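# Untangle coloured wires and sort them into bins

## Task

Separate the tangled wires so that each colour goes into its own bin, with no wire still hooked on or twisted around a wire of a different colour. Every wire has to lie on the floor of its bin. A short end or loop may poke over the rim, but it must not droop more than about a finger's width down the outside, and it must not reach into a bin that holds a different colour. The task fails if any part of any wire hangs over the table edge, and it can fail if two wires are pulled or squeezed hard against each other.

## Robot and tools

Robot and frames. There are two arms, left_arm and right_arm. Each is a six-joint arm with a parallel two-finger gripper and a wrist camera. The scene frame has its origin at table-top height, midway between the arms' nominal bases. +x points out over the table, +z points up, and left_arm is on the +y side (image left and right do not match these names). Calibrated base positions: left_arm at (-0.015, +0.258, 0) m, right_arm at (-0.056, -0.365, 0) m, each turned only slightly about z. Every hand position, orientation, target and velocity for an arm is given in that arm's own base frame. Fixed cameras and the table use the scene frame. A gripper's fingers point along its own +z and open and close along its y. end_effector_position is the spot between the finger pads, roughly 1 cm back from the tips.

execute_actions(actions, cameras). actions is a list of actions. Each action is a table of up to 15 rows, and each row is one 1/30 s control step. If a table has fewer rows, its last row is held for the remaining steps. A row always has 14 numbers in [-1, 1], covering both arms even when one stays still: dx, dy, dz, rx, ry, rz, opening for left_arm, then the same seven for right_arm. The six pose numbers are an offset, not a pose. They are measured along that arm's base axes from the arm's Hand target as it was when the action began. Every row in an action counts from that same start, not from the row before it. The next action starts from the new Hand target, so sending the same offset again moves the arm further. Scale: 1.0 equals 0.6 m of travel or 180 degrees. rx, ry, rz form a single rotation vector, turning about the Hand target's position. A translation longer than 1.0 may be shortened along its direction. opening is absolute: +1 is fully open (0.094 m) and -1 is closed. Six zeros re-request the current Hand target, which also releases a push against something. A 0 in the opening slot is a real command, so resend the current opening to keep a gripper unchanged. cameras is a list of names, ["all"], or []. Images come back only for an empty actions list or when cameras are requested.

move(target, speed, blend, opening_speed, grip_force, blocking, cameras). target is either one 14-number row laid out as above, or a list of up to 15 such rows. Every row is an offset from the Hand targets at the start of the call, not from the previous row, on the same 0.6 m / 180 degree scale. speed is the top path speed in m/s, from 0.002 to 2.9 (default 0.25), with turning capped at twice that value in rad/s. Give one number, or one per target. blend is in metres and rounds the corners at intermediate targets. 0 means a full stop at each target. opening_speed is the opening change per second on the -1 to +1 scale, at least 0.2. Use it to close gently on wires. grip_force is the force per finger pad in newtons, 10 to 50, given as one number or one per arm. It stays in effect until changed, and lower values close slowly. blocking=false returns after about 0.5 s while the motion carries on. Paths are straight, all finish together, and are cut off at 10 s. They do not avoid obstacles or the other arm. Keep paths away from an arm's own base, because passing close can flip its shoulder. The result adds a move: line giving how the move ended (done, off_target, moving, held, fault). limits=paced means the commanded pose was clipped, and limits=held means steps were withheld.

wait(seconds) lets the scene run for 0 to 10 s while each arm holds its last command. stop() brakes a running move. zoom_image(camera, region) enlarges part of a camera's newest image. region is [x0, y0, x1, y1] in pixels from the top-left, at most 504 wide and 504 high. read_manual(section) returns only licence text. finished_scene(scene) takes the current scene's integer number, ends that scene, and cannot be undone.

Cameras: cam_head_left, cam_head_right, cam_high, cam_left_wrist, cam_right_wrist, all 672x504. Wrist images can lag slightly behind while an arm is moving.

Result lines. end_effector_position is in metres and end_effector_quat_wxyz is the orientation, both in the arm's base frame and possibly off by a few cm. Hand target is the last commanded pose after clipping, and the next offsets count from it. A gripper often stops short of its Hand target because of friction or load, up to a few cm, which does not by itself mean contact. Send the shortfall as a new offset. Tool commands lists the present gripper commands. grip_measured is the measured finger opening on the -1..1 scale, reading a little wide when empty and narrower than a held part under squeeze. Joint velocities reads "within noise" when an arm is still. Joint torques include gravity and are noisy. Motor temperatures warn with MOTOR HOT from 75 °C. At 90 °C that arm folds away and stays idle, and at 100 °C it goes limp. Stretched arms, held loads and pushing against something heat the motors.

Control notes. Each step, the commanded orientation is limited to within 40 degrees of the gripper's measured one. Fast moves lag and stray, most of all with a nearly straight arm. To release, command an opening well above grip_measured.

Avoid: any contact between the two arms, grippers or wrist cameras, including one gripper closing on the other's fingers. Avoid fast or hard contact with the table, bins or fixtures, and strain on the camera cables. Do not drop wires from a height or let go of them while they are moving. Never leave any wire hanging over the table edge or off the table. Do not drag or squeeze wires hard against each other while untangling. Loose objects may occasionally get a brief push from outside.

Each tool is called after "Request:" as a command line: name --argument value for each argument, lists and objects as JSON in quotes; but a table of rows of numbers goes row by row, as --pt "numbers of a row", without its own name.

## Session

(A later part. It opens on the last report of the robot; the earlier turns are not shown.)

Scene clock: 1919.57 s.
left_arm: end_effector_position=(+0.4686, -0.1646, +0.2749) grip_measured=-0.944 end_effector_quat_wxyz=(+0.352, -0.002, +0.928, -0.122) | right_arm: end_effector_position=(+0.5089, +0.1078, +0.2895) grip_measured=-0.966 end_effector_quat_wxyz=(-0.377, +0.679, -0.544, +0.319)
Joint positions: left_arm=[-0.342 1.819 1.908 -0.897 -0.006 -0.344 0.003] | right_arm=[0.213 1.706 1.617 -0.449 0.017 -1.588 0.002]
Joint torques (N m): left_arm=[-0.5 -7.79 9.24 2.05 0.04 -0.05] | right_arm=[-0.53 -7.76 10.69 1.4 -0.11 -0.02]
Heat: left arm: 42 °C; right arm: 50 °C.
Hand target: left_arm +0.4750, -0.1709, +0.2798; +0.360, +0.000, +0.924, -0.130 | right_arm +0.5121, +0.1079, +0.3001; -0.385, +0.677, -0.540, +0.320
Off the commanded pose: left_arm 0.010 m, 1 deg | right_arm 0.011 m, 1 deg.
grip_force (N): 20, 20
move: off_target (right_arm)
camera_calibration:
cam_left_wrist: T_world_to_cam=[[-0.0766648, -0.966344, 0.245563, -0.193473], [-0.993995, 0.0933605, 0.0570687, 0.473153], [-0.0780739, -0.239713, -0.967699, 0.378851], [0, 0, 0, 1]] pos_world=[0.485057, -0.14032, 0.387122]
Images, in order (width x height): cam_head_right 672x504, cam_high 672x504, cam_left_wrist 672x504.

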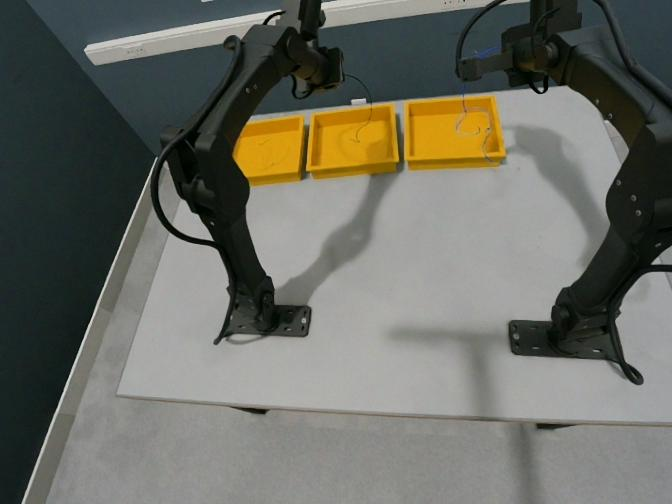

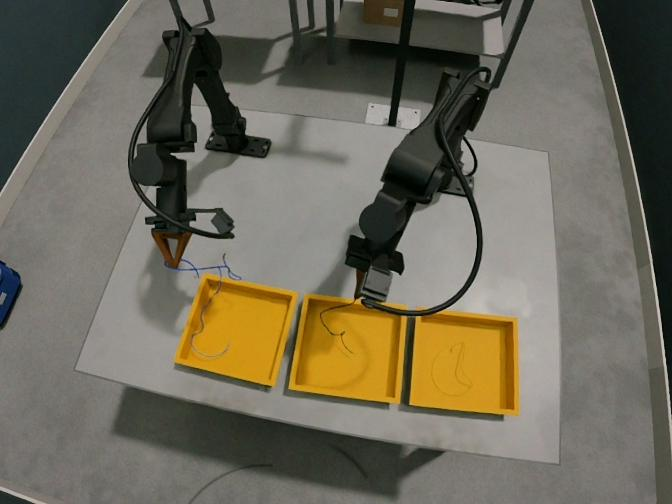

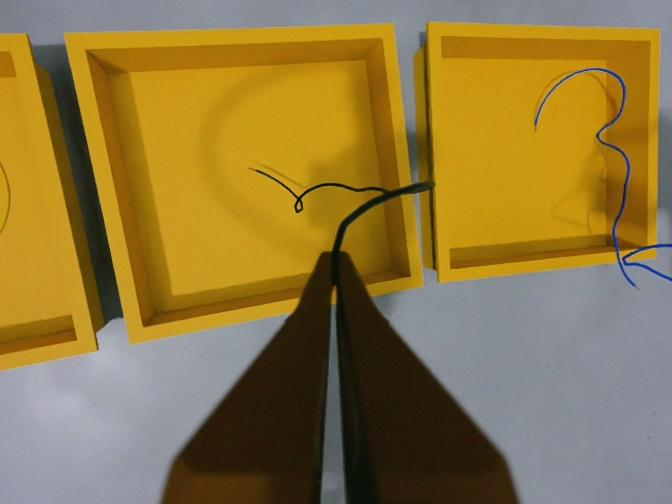

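Request:
move --target '[0.0117,0.0267,-0.15,0.0181,0.0526,0,-1,0,0,0,0,0,0,-1]' --speed 0.1 --cameras '["cam_left_wrist","cam_right_wrist","cam_head_right"]'

Request:
zoom_image --camera "cam_head_right" --region '[300, 60, 520, 180]'

Scene clock: 1948.10 s.
left_arm: end_effector_position=(+0.4782, -0.1555, +0.1991) grip_measured=-0.944 end_effector_quat_wxyz=(+0.287, -0.003, +0.952, -0.104) | right_arm: end_effector_position=(+0.5088, +0.1078, +0.2895) grip_measured=-0.966 end_effector_quat_wxyz=(-0.377, +0.679, -0.544, +0.319)
Joint positions: left_arm=[-0.309 1.909 1.809 -0.851 0.021 -0.321 0.003] | right_arm=[0.213 1.706 1.617 -0.449 0.017 -1.588 0.002]
Joint torques (N m): left_arm=[0.42 -8.66 6.52 1.82 0.03 0.06] | right_arm=[-0.47 -7.73 10.7 1.4 -0.09 -0.03]
Heat: left arm: 42 °C; right arm: 51 °C.
Hand target: left_arm +0.4820, -0.1550, +0.1897; +0.282, -0.001, +0.954, -0.104 | right_arm +0.5121, +0.1078, +0.3001; -0.385, +0.677, -0.540, +0.320
Off the commanded pose: left_arm 0.010 m, 1 deg | right_arm 0.011 m, 1 deg.
grip_force (N): 20, 20
move: off_target (right_arm)
camera_calibration:
cam_left_wrist: T_world_to_cam=[[-0.0468011, -0.975391, 0.215459, -0.175054], [-0.976469, 0.090131, 0.195922, 0.449631], [-0.21052, -0.20122, -0.956657, 0.375488], [0, 0, 0, 1]] pos_world=[0.509905, -0.135716, 0.308838]
cam_right_wrist: T_world_to_cam=[[0.465772, 0.139135, 0.873898, -0.507927], [-0.459979, -0.805591, 0.37342, 0.221288], [0.75596, -0.575903, -0.311223, -0.11527], [0, 0, 0, 1]] pos_world=[0.425506, 0.182554, 0.325368]
Images, in order (width x height): cam_head_right 672x504, cam_left_wrist 672x504, cam_right_wrist 672x504.

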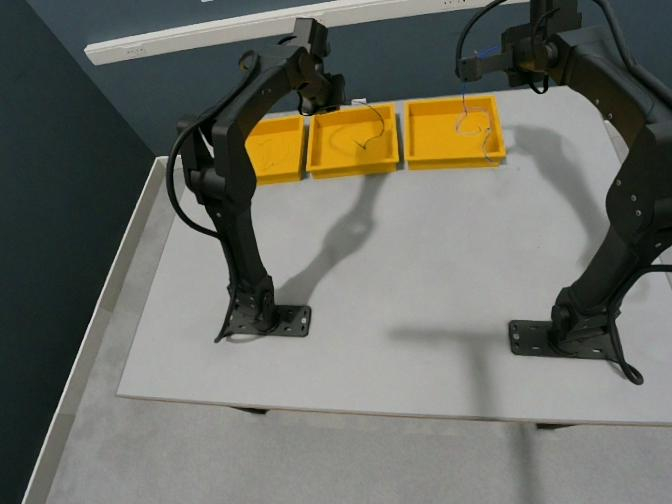

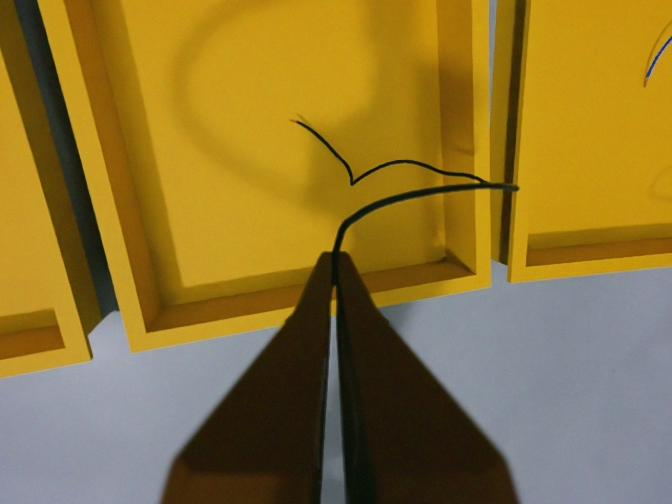

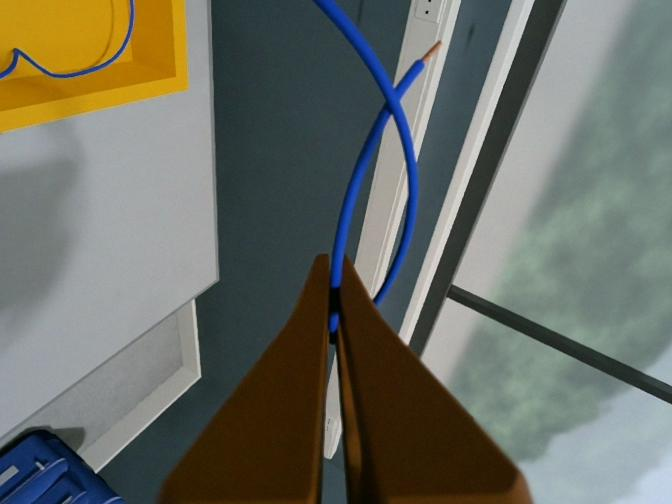

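Scaled by 2.291 from the camera's 672x504 image, which has a finer 960x720 frame.

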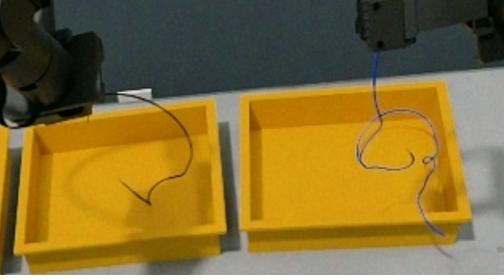

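Request:
move --target '[0.01,0.045,-0.125,0.0138,0.0422,0,-1,0,0,0,0,0,0,-1]' --speed 0.08 --cameras '["cam_left_wrist","cam_high"]'

Request:
zoom_image --camera "cam_high" --region '[140, 200, 480, 400]'

Scene clock: 1964.30 s.
left_arm: end_effector_position=(+0.4859, -0.1283, +0.1257) grip_measured=-0.944 end_effector_quat_wxyz=(+0.225, -0.004, +0.971, -0.082) | right_arm: end_effector_position=(+0.5088, +0.1078, +0.2895) grip_measured=-0.966 end_effector_quat_wxyz=(-0.377, +0.679, -0.544, +0.319)
Joint positions: left_arm=[-0.243 2.02 1.745 -0.814 0.048 -0.262 0.003] | right_arm=[0.213 1.706 1.617 -0.449 0.017 -1.588 0.002]
Joint torques (N m): left_arm=[0.28 -9.32 6.41 1.56 0.05 0.06] | right_arm=[-0.43 -7.86 10.71 1.42 -0.12 -0.02]
Heat: left arm: 41 °C; right arm: 51 °C.
Hand target: left_arm +0.4881, -0.1280, +0.1147; +0.218, -0.001, +0.972, -0.083 | right_arm +0.5121, +0.1078, +0.3001; -0.385, +0.677, -0.540, +0.320
Off the commanded pose: left_arm 0.011 m, 1 deg | right_arm 0.011 m, 1 deg.
grip_force (N): 20, 20
move: off_target (left_arm, right_arm)
camera_calibration:
cam_left_wrist: T_world_to_cam=[[-0.0198028, -0.98419, 0.176003, -0.141602], [-0.942862, 0.076944, 0.324177, 0.43487], [-0.332594, -0.159527, -0.92948, 0.373674], [0, 0, 0, 1]] pos_world=[0.5315, -0.113213, 0.23127]
Images, in order (width x height): cam_high 672x504, cam_left_wrist 672x504.

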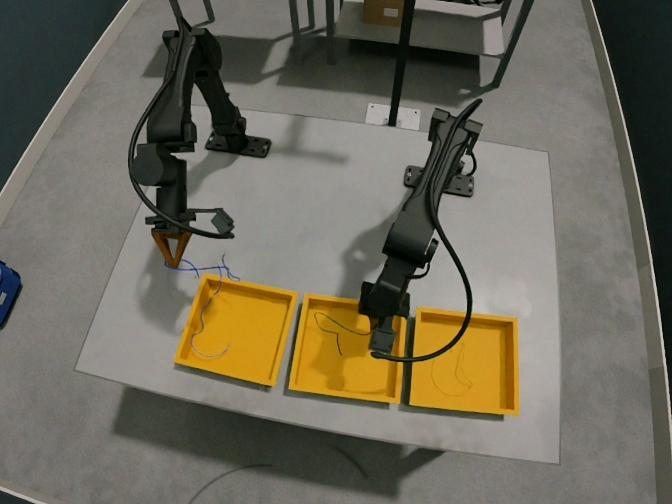

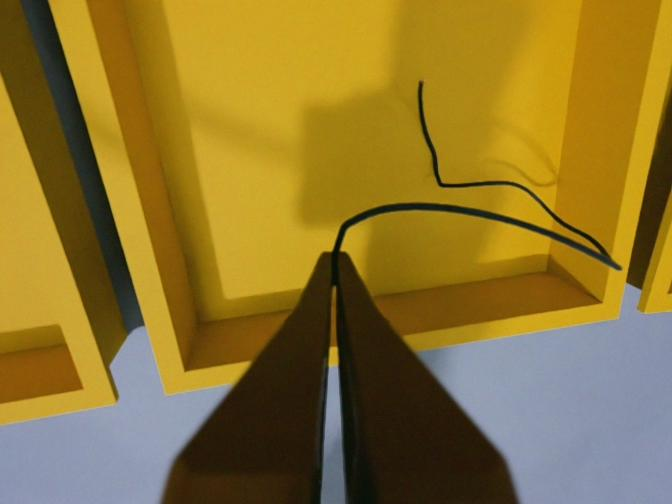

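Scaled by 1.482 from the camera's 672x504 image, which has a finer 960x720 frame.

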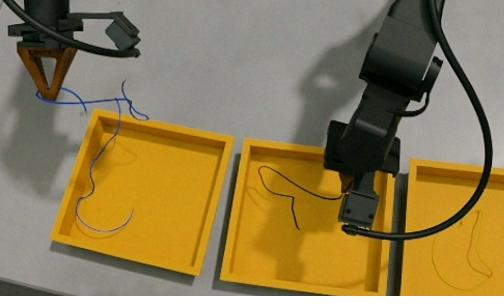

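Request:
move --target '[0.0283,0.0217,-0.075,-0.063,0.0572,0.1485,-1,0,0,0,0,0,0,-1]' --speed 0.15 --cameras '["cam_left_wrist","cam_high","cam_right_wrist"]'

Request:
zoom_image --camera "cam_high" --region '[140, 200, 480, 400]'

Scene clock: 1997.53 s.
left_arm: end_effector_position=(+0.5014, -0.1165, +0.0759) grip_measured=-0.944 end_effector_quat_wxyz=(+0.150, -0.249, +0.949, -0.126) | right_arm: end_effector_position=(+0.5088, +0.1078, +0.2895) grip_measured=-0.966 end_effector_quat_wxyz=(-0.377, +0.679, -0.544, +0.319)
Joint positions: left_arm=[-0.198 2.178 1.827 -0.837 0.092 -0.73 0.003] | right_arm=[0.213 1.706 1.617 -0.449 0.017 -1.588 0.002]
Joint torques (N m): left_arm=[0.38 -9.89 8.94 1.08 0.07 -0.06] | right_arm=[-0.54 -7.9 10.59 1.38 -0.11 -0.04]
Heat: left arm: 42 °C; right arm: 50 °C.
Hand target: left_arm +0.5050, -0.1150, +0.0697; +0.143, -0.254, +0.948, -0.124 | right_arm +0.5121, +0.1078, +0.3001; -0.385, +0.677, -0.540, +0.320
Off the commanded pose: left_arm 0.007 m, 1 deg | right_arm 0.011 m, 1 deg.
grip_force (N): 20, 20
move: off_target (right_arm)
camera_calibration:
cam_left_wrist: T_world_to_cam=[[0.444717, -0.834685, 0.324849, -0.347745], [-0.828647, -0.245765, 0.502934, 0.356298], [-0.339956, -0.492849, -0.800956, 0.289489], [0, 0, 0, 1]] pos_world=[0.548307, -0.0600184, 0.165638]
cam_right_wrist: T_world_to_cam=[[0.465772, 0.139135, 0.873898, -0.507927], [-0.459979, -0.805591, 0.37342, 0.221288], [0.75596, -0.575903, -0.311223, -0.11527], [0, 0, 0, 1]] pos_world=[0.425506, 0.182554, 0.325368]
Images, in order (width x height): cam_high 672x504, cam_left_wrist 672x504, cam_right_wrist 672x504.

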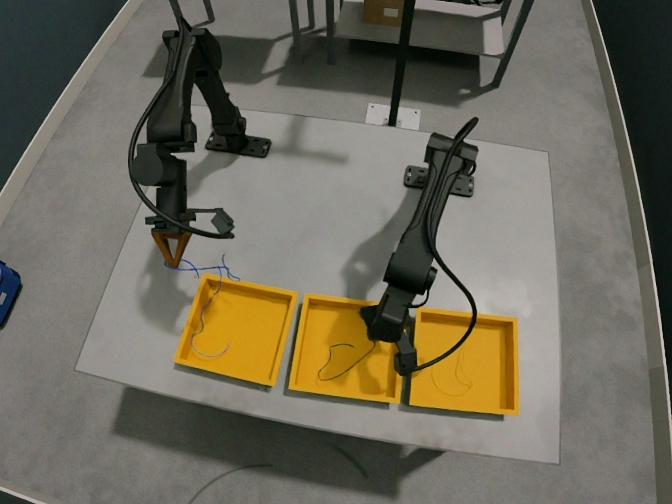

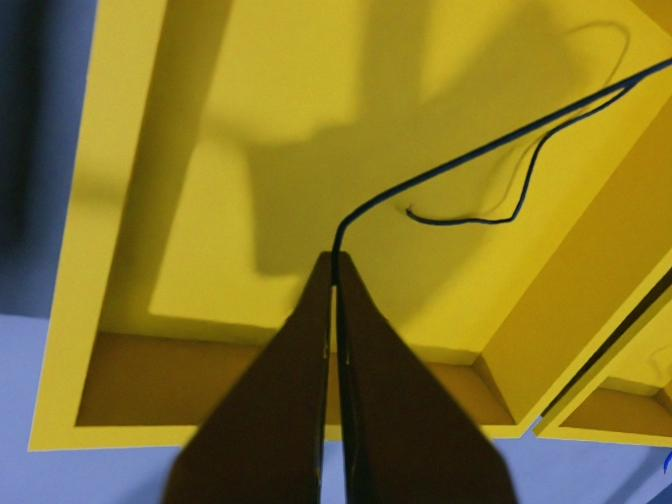

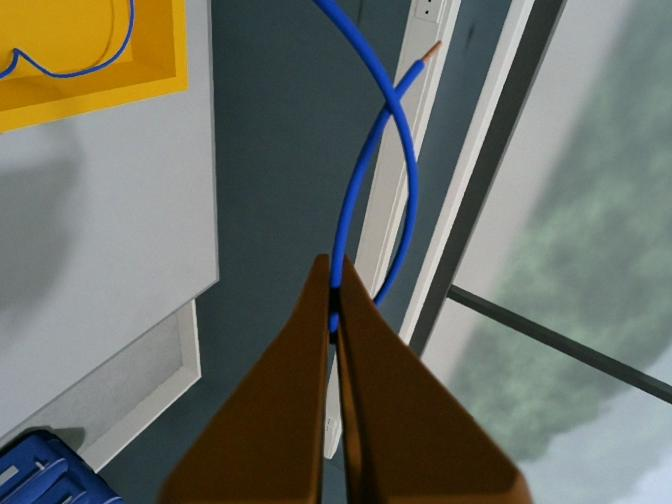

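Scaled by 1.482 from the camera's 672x504 image, which has a finer 960x720 frame.

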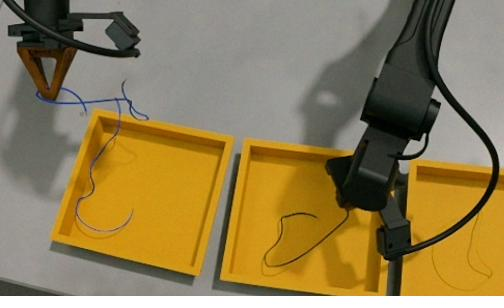

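Request:
move --pt "0 0.0167 -0.0567 0 0 0 -1 0 0 0 0 0 0 -1" --pt "0 0.0167 -0.0567 0 0 0 -0.7 0 0 0 0 0 0 -1" --speed 0.06 --opening_speed 0.3 --cameras '["cam_left_wrist"]'

Scene clock: 2004.77 s.
left_arm: end_effector_position=(+0.5057, -0.1066, +0.0497) grip_measured=-0.702 end_effector_quat_wxyz=(+0.153, -0.255, +0.946, -0.128) | right_arm: end_effector_position=(+0.5088, +0.1078, +0.2895) grip_measured=-0.966 end_effector_quat_wxyz=(-0.377, +0.679, -0.544, +0.319)
Joint positions: left_arm=[-0.175 2.199 1.753 -0.736 0.1 -0.721 0.014] | right_arm=[0.213 1.706 1.617 -0.449 0.017 -1.588 0.002]
Joint torques (N m): left_arm=[0.31 -10.22 6.12 1.33 0.07 0.07] | right_arm=[-0.36 -7.88 10.67 1.42 -0.11 -0.04]
Heat: left arm: 42 °C; right arm: 50 °C.
Hand target: left_arm +0.5050, -0.1049, +0.0357; +0.143, -0.254, +0.948, -0.124 | right_arm +0.5121, +0.1078, +0.3001; -0.385, +0.677, -0.540, +0.320
Off the commanded pose: left_arm 0.014 m, 1 deg | right_arm 0.011 m, 1 deg.
grip_force (N): 20, 20
move: off_target (left_arm, right_arm); target 2's new opening was sent with left_arm's hand 0.014 m and 1 deg from that target
camera_calibration:
cam_left_wrist: T_world_to_cam=[[0.453278, -0.827278, 0.331889, -0.336658], [-0.828352, -0.253434, 0.499604, 0.374702], [-0.3292, -0.501381, -0.800153, 0.268481], [0, 0, 0, 1]] pos_world=[0.551369, -0.048936, 0.139356]
Images, in order (width x height): cam_left_wrist 672x504.

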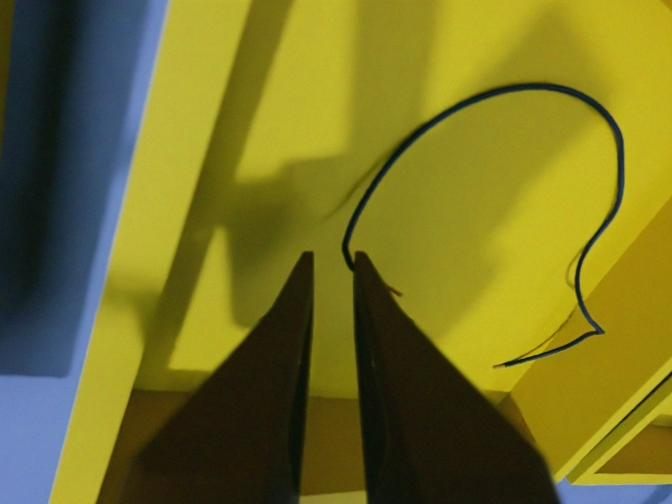

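Request:
move --pt "-0.02 0.003 0.09 0 0 0 -0.7 0 0 0 0 0 0 -1" --pt "-0.2417 0.025 0.34 -0.0175 -0.0817 0 -0.7 0 0 0 0 0 0 -1" --speed '[0.06,0.15]' --cameras '["cam_left_wrist","cam_head_left","cam_high"]'

Request:
zoom_image --camera "cam_high" --region '[140, 200, 480, 400]'

Scene clock: 2022.83 s.
left_arm: end_effector_position=(+0.3653, -0.0895, +0.2396) grip_measured=-0.702 end_effector_quat_wxyz=(+0.257, -0.241, +0.918, -0.183) | right_arm: end_effector_position=(+0.5088, +0.1078, +0.2895) grip_measured=-0.966 end_effector_quat_wxyz=(-0.377, +0.679, -0.544, +0.319)
Joint positions: left_arm=[-0.195 1.428 1.43 -0.937 0.1 -0.741 0.014] | right_arm=[0.213 1.706 1.617 -0.449 0.017 -1.588 0.002]
Joint torques (N m): left_arm=[-0.54 -6.52 6.11 1.58 -0.02 -0.03] | right_arm=[-0.61 -7.82 10.62 1.4 -0.1 -0.03]
Heat: left arm: 43 °C; right arm: 50 °C.
Hand target: left_arm +0.3600, -0.0899, +0.2396; +0.256, -0.240, +0.919, -0.182 | right_arm +0.5121, +0.1078, +0.3001; -0.385, +0.677, -0.540, +0.320
Off the commanded pose: left_arm 0.005 m, 0 deg | right_arm 0.011 m, 1 deg.
grip_force (N): 20, 20
move: off_target (right_arm)
camera_calibration:
cam_left_wrist: T_world_to_cam=[[0.353884, -0.806291, 0.473984, -0.317799], [-0.925525, -0.228856, 0.301708, 0.252954], [-0.13479, -0.545454, -0.827231, 0.314321], [0, 0, 0, 1]] pos_world=[0.388946, -0.0269004, 0.33433]
Images, in order (width x height): cam_head_left 672x504, cam_high 672x504, cam_left_wrist 672x504.

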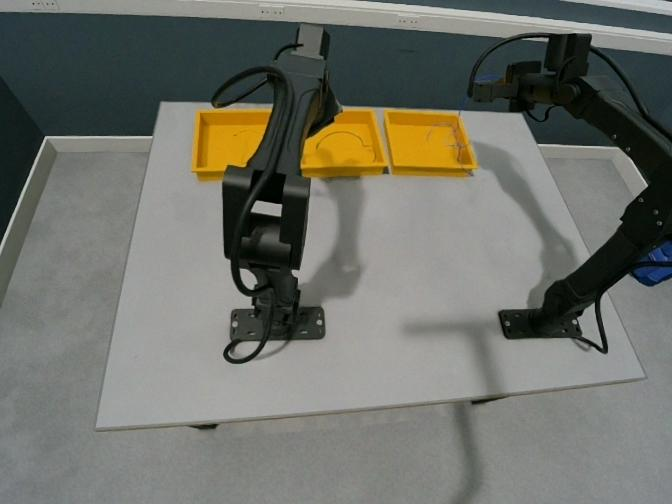

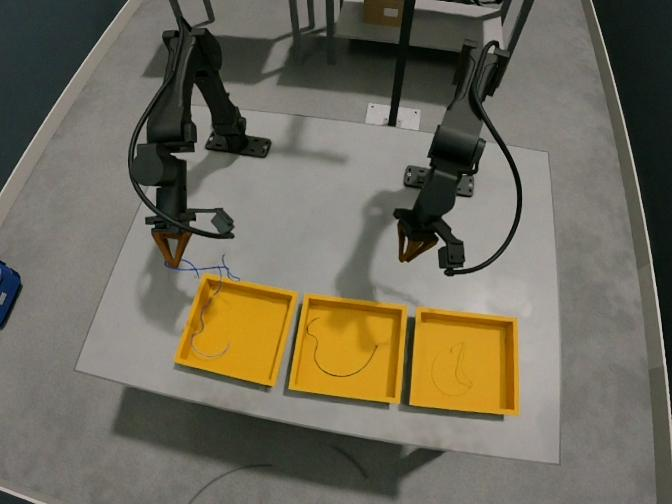

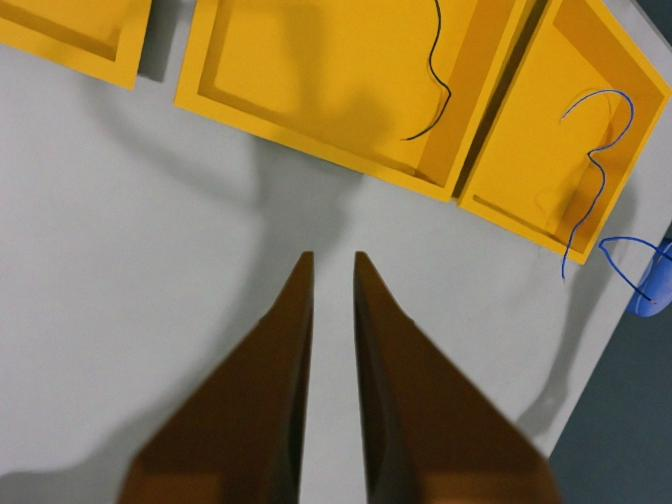

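Scaled by 1.482 from the camera's 672x504 image, which has a finer 960x720 frame.

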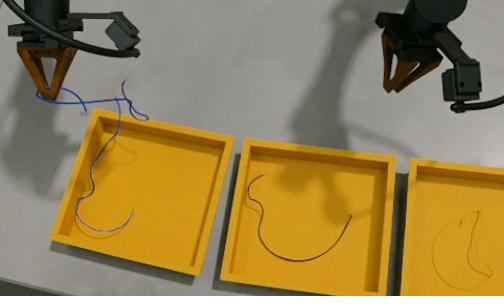

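Request:
zoom_image --camera "cam_high" --region '[150, 220, 260, 300]'

Request:
zoom_image --camera "cam_head_left" --region '[380, 60, 540, 190]'

Scaled by 4.582 from the camera's 672x504 image, which has a finer 960x720 frame.

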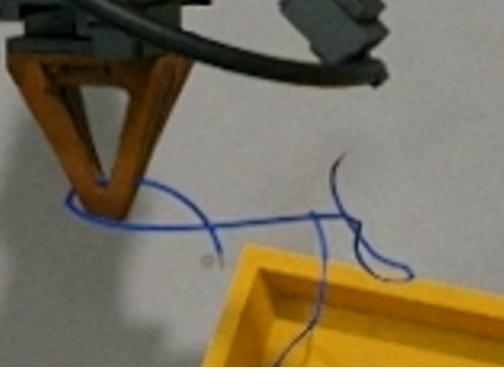

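Scaled by 3.150 from the camera's 672x504 image, which has a finer 960x720 frame.

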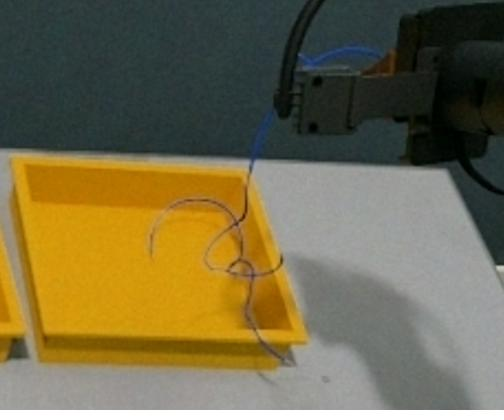

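Request:
move --target '[0,0,0,0,0,0,-0.7,0.0217,-0.005,-0.025,0.1186,0.1077,-0.1067,-1]' --speed 0.15 --cameras '["cam_right_wrist","cam_high","cam_head_left"]'

Request:
zoom_image --camera "cam_high" --region '[140, 220, 310, 390]'

Request:
zoom_image --camera "cam_head_left" --region '[380, 60, 540, 190]'

Scene clock: 2053.17 s.
left_arm: end_effector_position=(+0.3652, -0.0895, +0.2395) grip_measured=-0.702 end_effector_quat_wxyz=(+0.257, -0.241, +0.918, -0.183) | right_arm: end_effector_position=(+0.5220, +0.1046, +0.2793) grip_measured=-0.966 end_effector_quat_wxyz=(+0.341, -0.547, +0.747, -0.163)
Joint positions: left_arm=[-0.195 1.428 1.43 -0.937 0.1 -0.741 0.014] | right_arm=[0.199 1.977 2.133 -0.952 0.009 -1.07 0.002]
Joint torques (N m): left_arm=[-0.55 -6.52 6.08 1.59 -0.02 -0.03] | right_arm=[-0.4 -9.09 9.83 1.11 -0.11 0.13]
Heat: left arm: 41 °C; right arm: 50 °C.
Hand target: left_arm +0.3600, -0.0899, +0.2396; +0.256, -0.240, +0.919, -0.182 | right_arm +0.5251, +0.1050, +0.2851; +0.348, -0.540, +0.750, -0.157
Off the commanded pose: left_arm 0.005 m, 0 deg | right_arm 0.007 m, 1 deg.
grip_force (N): 20, 20
move: done
camera_calibration:
cam_right_wrist: T_world_to_cam=[[0.686703, -0.332202, 0.646591, -0.507221], [-0.614017, -0.741202, 0.271298, 0.330882], [0.389129, -0.583319, -0.712964, 0.174328], [0, 0, 0, 1]] pos_world=[0.483641, 0.178439, 0.362486]
Images, in order (width x height): cam_head_left 672x504, cam_high 672x504, cam_right_wrist 672x504.

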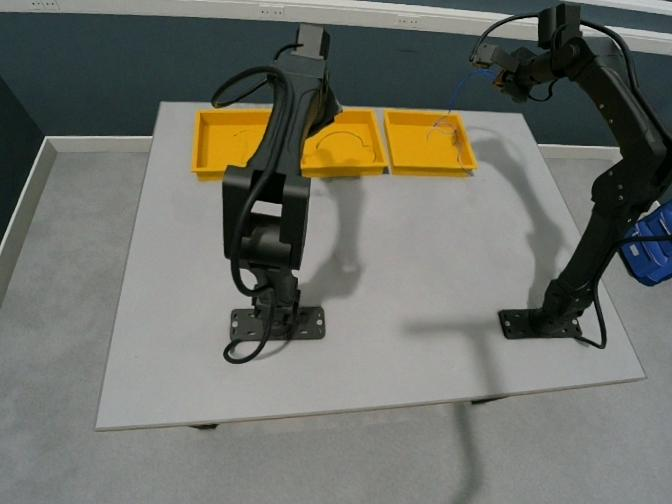

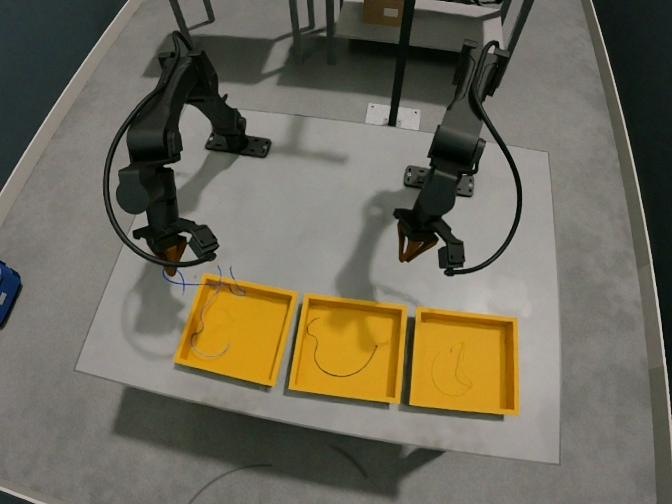

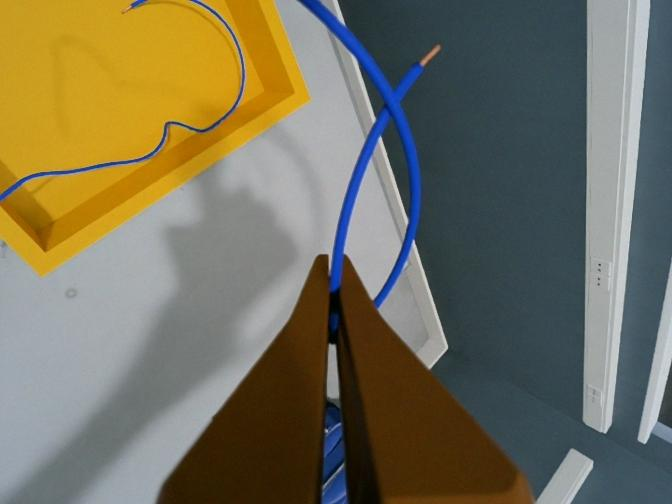

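Scaled by 2.965 from the camera's 672x504 image, which has a finer 960x720 frame.

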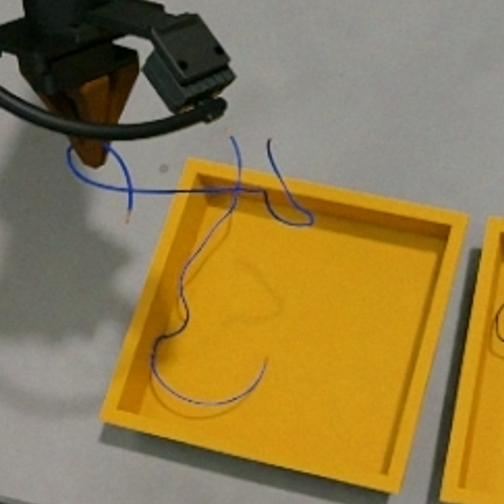

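Scaled by 3.150 from the camera's 672x504 image, which has a finer 960x720 frame.

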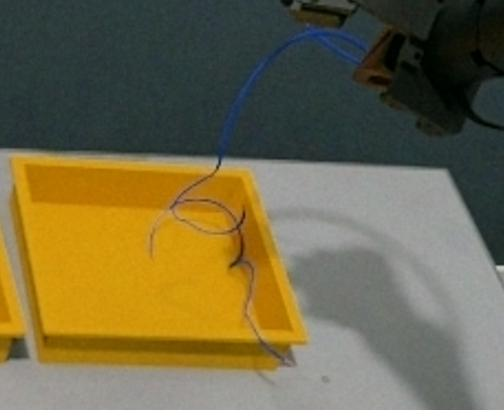

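Request:
move --target '[0,0,0,0,0,0,-0.7,0.025,0,-0.1167,0.0417,0.0642,-0.064,-1]' --speed 0.12 --cameras '["cam_right_wrist","cam_high","cam_head_left"]'

Request:
zoom_image --camera "cam_high" --region '[140, 220, 310, 390]'

Request:
zoom_image --camera "cam_head_left" --region '[380, 60, 540, 190]'

Scene clock: 2069.97 s.
left_arm: end_effector_position=(+0.3652, -0.0895, +0.2395) grip_measured=-0.702 end_effector_quat_wxyz=(+0.257, -0.241, +0.918, -0.183) | right_arm: end_effector_position=(+0.5363, +0.1047, +0.2099) grip_measured=-0.966 end_effector_quat_wxyz=(+0.281, -0.459, +0.838, -0.093)
Joint positions: left_arm=[-0.195 1.428 1.43 -0.937 0.1 -0.741 0.014] | right_arm=[0.193 2.151 2.221 -1.04 0.006 -0.812 0.002]
Joint torques (N m): left_arm=[-0.55 -6.54 6.11 1.58 -0.02 -0.01] | right_arm=[-0.46 -10.4 9.85 0.99 -0.1 0.1]
Heat: left arm: 41 °C; right arm: 49 °C.
Hand target: left_arm +0.3600, -0.0899, +0.2396; +0.256, -0.240, +0.919, -0.182 | right_arm +0.5401, +0.1049, +0.2151; +0.288, -0.452, +0.840, -0.087
Off the commanded pose: left_arm 0.005 m, 0 deg | right_arm 0.006 m, 1 deg.
grip_force (N): 20, 20
move: done
camera_calibration:
cam_right_wrist: T_world_to_cam=[[0.706504, -0.547309, 0.448669, -0.418733], [-0.697775, -0.64456, 0.312496, 0.384676], [0.118162, -0.53385, -0.837283, 0.28556], [0, 0, 0, 1]] pos_world=[0.530511, 0.171216, 0.306757]
Images, in order (width x height): cam_head_left 672x504, cam_high 672x504, cam_right_wrist 672x504.

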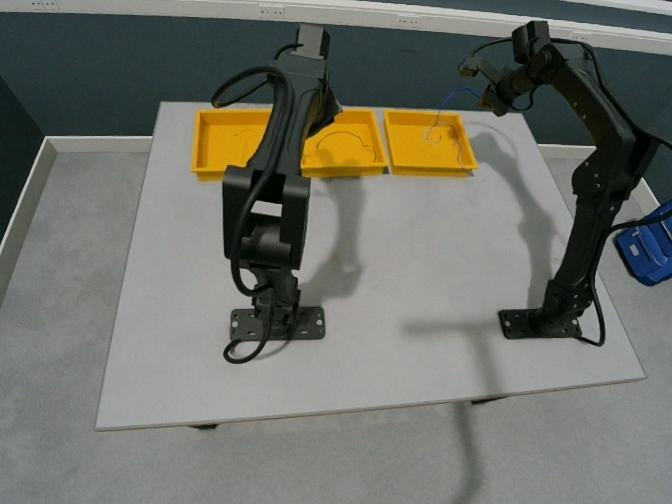

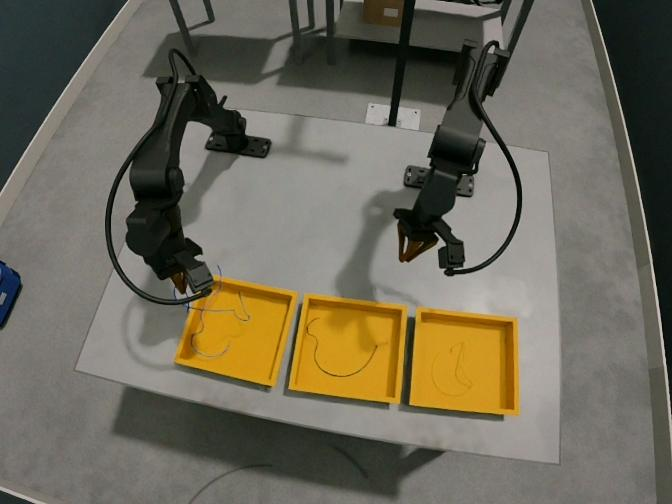

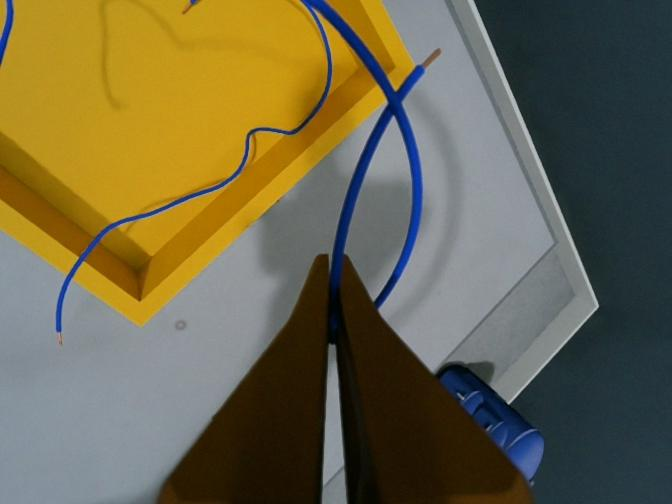

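Scaled by 2.965 from the camera's 672x504 image, which has a finer 960x720 frame.

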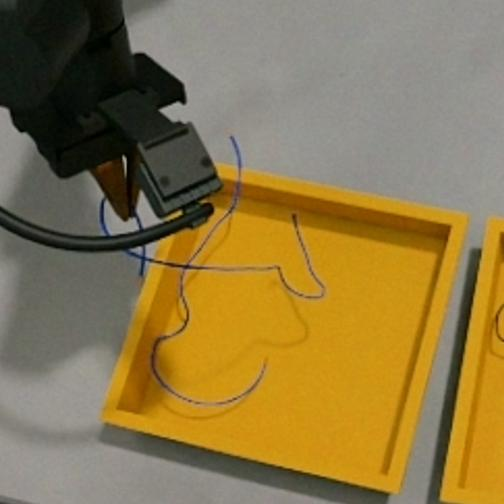

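Scaled by 3.150 from the camera's 672x504 image, which has a finer 960x720 frame.

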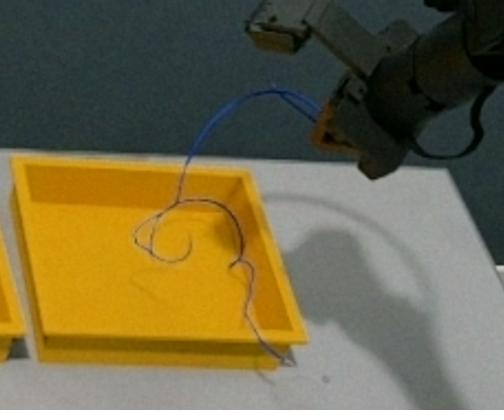

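Request:
move --target '[0,0,0,0,0,0,-0.7,-0.0085,-0.0033,-0.1335,0.0028,0.0574,-0.0245,-1]' --speed 0.1 --cameras '["cam_right_wrist","cam_high","cam_head_left"]'

Request:
zoom_image --camera "cam_high" --region '[140, 220, 310, 390]'

Request:
zoom_image --camera "cam_head_left" --region '[380, 60, 540, 190]'

Scene clock: 2086.83 s.
left_arm: end_effector_position=(+0.3652, -0.0895, +0.2395) grip_measured=-0.702 end_effector_quat_wxyz=(+0.257, -0.241, +0.918, -0.183) | right_arm: end_effector_position=(+0.5377, +0.1050, +0.1447) grip_measured=-0.966 end_effector_quat_wxyz=(+0.221, -0.430, +0.873, -0.063)
Joint positions: left_arm=[-0.195 1.428 1.43 -0.937 0.1 -0.741 0.014] | right_arm=[0.193 2.261 2.207 -1.054 0.006 -0.723 0.002]
Joint torques (N m): left_arm=[-0.54 -6.54 6.12 1.59 -0.03 -0.03] | right_arm=[-0.55 -11.62 5.82 0.81 -0.06 0.12]
Heat: left arm: 41 °C; right arm: 48 °C.
Hand target: left_arm +0.3600, -0.0899, +0.2396; +0.256, -0.240, +0.919, -0.182 | right_arm +0.5350, +0.1029, +0.1350; +0.210, -0.424, +0.880, -0.054
Off the commanded pose: left_arm 0.005 m, 0 deg | right_arm 0.010 m, 2 deg.
grip_force (N): 20, 20
move: done
camera_calibration:
cam_right_wrist: T_world_to_cam=[[0.718824, -0.608487, 0.336208, -0.374356], [-0.69385, -0.597932, 0.401309, 0.386399], [-0.043162, -0.521749, -0.852007, 0.318568], [0, 0, 0, 1]] pos_world=[0.55095, 0.169462, 0.242218]
Images, in order (width x height): cam_head_left 672x504, cam_high 672x504, cam_right_wrist 672x504.

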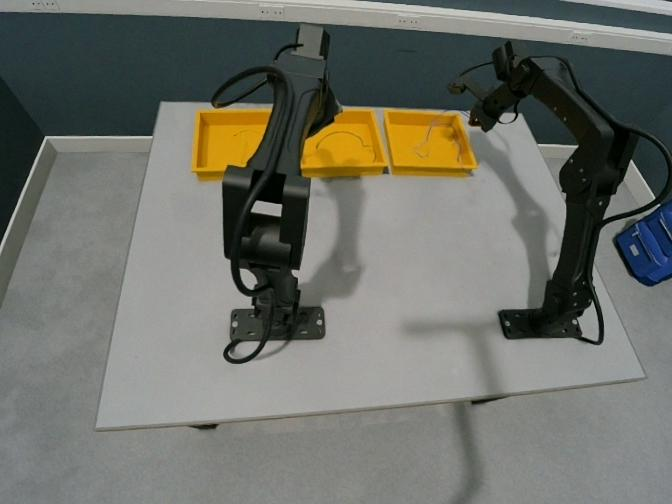

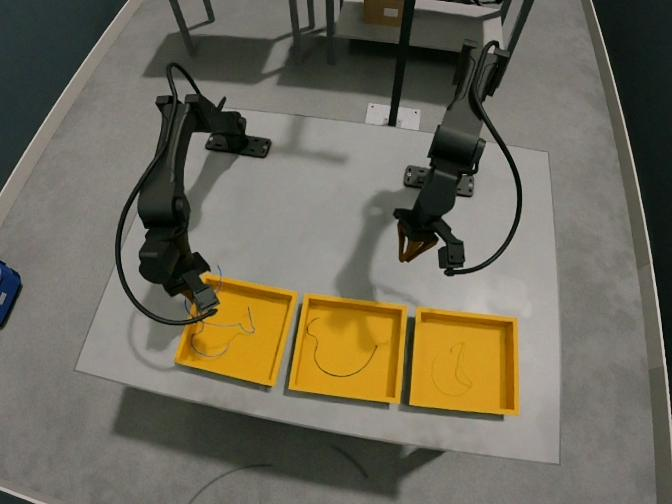

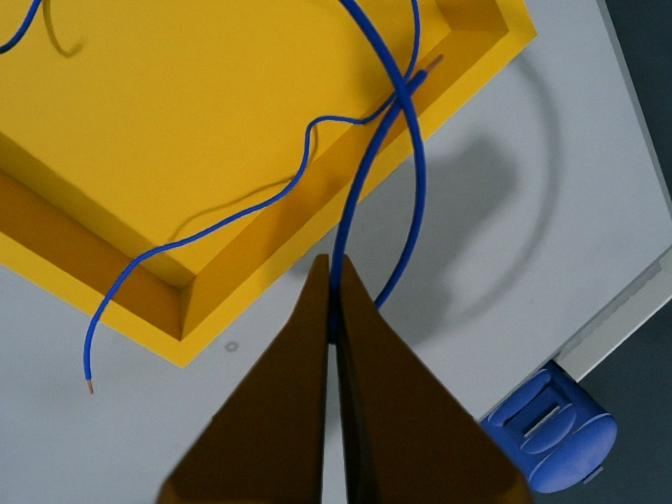

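Scaled by 2.965 from the camera's 672x504 image, which has a finer 960x720 frame.

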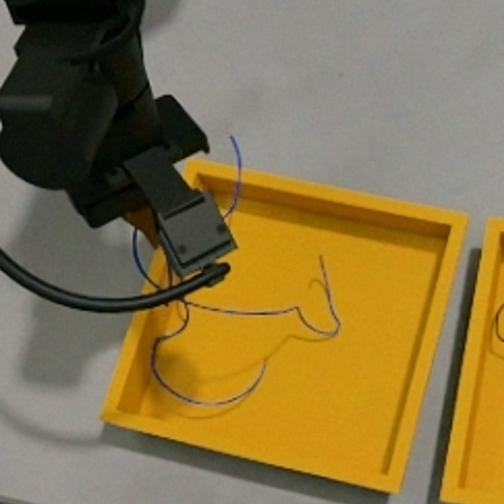

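Scaled by 3.150 from the camera's 672x504 image, which has a finer 960x720 frame.

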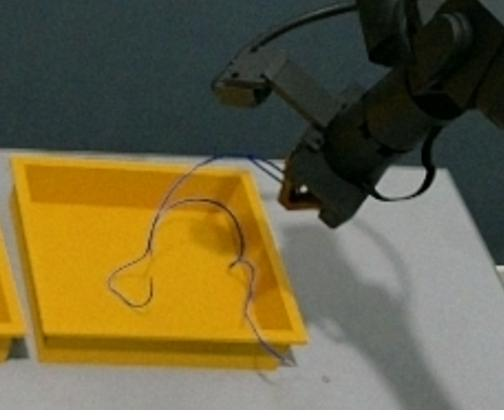

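Request:
move --target '[0,0,0,0,0,0,-0.7,-0.0083,0.025,-0.1167,-0.0054,0.0274,0.0031,-1]' --speed 0.1 --cameras '["cam_right_wrist","cam_high"]'

Request:
zoom_image --camera "cam_high" --region '[140, 220, 310, 390]'

Scene clock: 2111.97 s.
left_arm: end_effector_position=(+0.3652, -0.0895, +0.2395) grip_measured=-0.702 end_effector_quat_wxyz=(+0.257, -0.241, +0.918, -0.183) | right_arm: end_effector_position=(+0.5289, +0.1150, +0.0724) grip_measured=-0.966 end_effector_quat_wxyz=(+0.168, -0.435, +0.883, -0.045)
Joint positions: left_arm=[-0.195 1.428 1.43 -0.937 0.1 -0.741 0.014] | right_arm=[0.214 2.338 2.094 -0.977 0.006 -0.702 0.002]
Joint torques (N m): left_arm=[-0.55 -6.58 6.11 1.59 -0.02 -0.02] | right_arm=[0.29 -11.88 5.76 0.87 -0.04 0.12]
Motor temperatures (°C): left_arm=[30 38 35 41 28 28 29] | right_arm=[30 37 36 46 31 29 29]
Heat: left arm: 41 °C; right arm: 46 °C.
Hand target: left_arm +0.3600, -0.0899, +0.2396; +0.256, -0.240, +0.919, -0.182 | right_arm +0.5300, +0.1179, +0.0650; +0.169, -0.431, +0.885, -0.042
Off the commanded pose: left_arm 0.005 m, 0 deg | right_arm 0.008 m, 1 deg.
grip_force (N): 20, 20
move: done
camera_calibration:
cam_right_wrist: T_world_to_cam=[[0.753572, -0.602855, 0.262097, -0.35114], [-0.642871, -0.592581, 0.48535, 0.381624], [-0.137282, -0.534241, -0.834111, 0.311665], [0, 0, 0, 1]] pos_world=[0.55273, 0.18096, 0.166775]
Images, in order (width x height): cam_high 672x504, cam_right_wrist 672x504.

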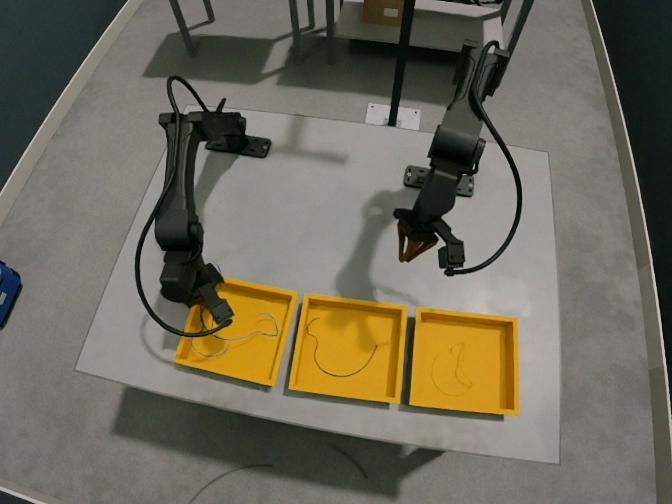

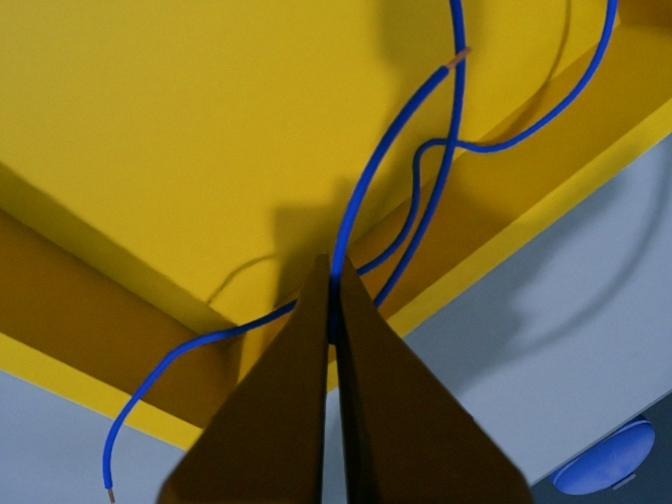

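Scaled by 2.965 from the camera's 672x504 image, which has a finer 960x720 frame.

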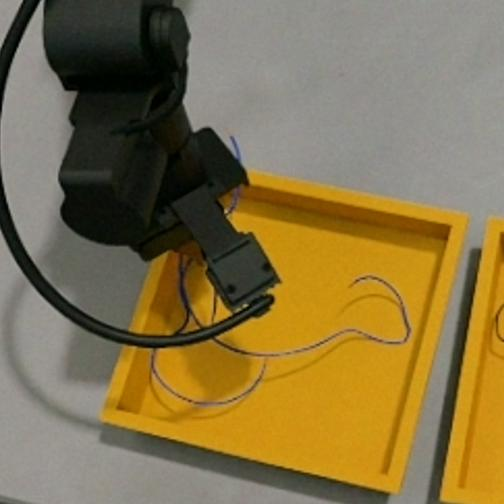

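Request:
move --pt "0 0 0 0 0 0 -0.7 0 0 -0.05 0 0 0 -1" --pt "0 0 0 0 0 0 -0.7 0 0 -0.05 0 0 0 -0.65" --speed 0.06 --opening_speed 0.3 --cameras '["cam_right_wrist","cam_high"]'

Request:
zoom_image --camera "cam_high" --region '[140, 220, 310, 390]'

Scene clock: 2126.83 s.
left_arm: end_effector_position=(+0.3652, -0.0895, +0.2395) grip_measured=-0.702 end_effector_quat_wxyz=(+0.257, -0.241, +0.918, -0.183) | right_arm: end_effector_position=(+0.5305, +0.1154, +0.0447) grip_measured=-0.653 end_effector_quat_wxyz=(+0.171, -0.435, +0.883, -0.046)
Joint positions: left_arm=[-0.195 1.428 1.43 -0.937 0.1 -0.741 0.014] | right_arm=[0.214 2.347 1.997 -0.865 0.006 -0.702 0.016]
Joint torques (N m): left_arm=[-0.54 -6.54 6.09 1.58 -0.02 -0.03] | right_arm=[0.35 -11.69 5.55 0.88 -0.02 0.1]
Heat: left arm: 41 °C; right arm: 45 °C.
Hand target: left_arm +0.3600, -0.0899, +0.2396; +0.256, -0.240, +0.919, -0.182 | right_arm +0.5301, +0.1179, +0.0350; +0.169, -0.431, +0.885, -0.042
Off the commanded pose: left_arm 0.005 m, 0 deg | right_arm 0.010 m, 1 deg.
grip_force (N): 20, 20
move: done
camera_calibration:
cam_right_wrist: T_world_to_cam=[[0.751775, -0.60353, 0.265681, -0.34405], [-0.645964, -0.59304, 0.48066, 0.398198], [-0.132533, -0.532968, -0.835691, 0.286429], [0, 0, 0, 1]] pos_world=[0.553831, 0.18116, 0.139376]
Images, in order (width x height): cam_high 672x504, cam_right_wrist 672x504.

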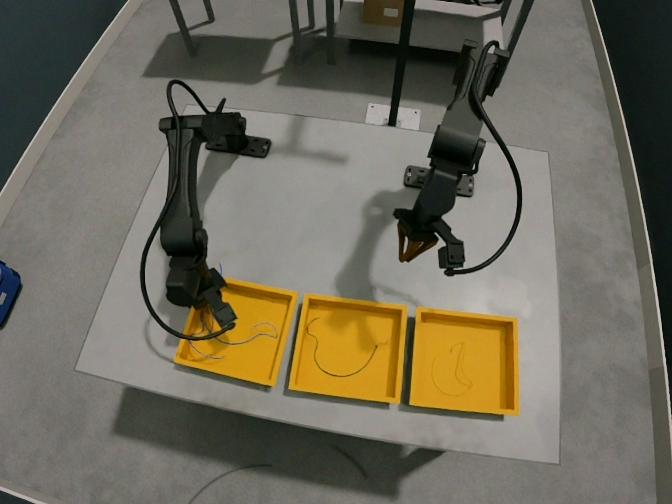

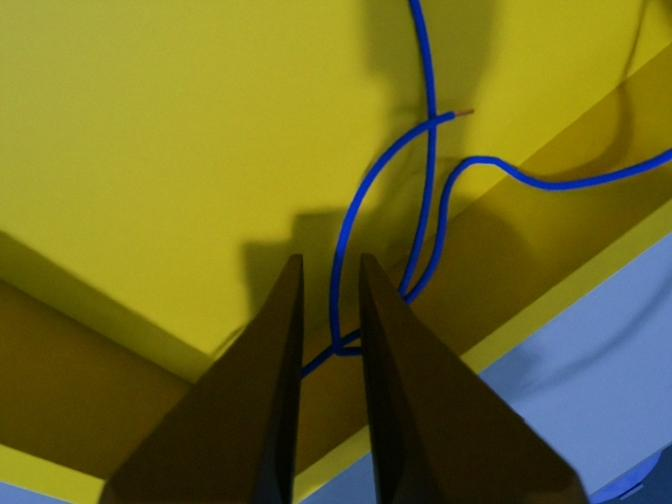

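Scaled by 2.965 from the camera's 672x504 image, which has a finer 960x720 frame.

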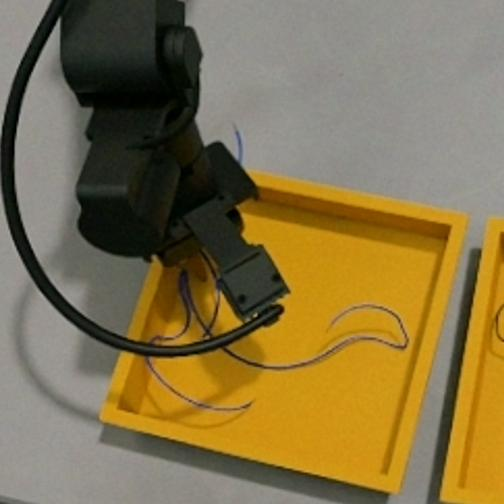

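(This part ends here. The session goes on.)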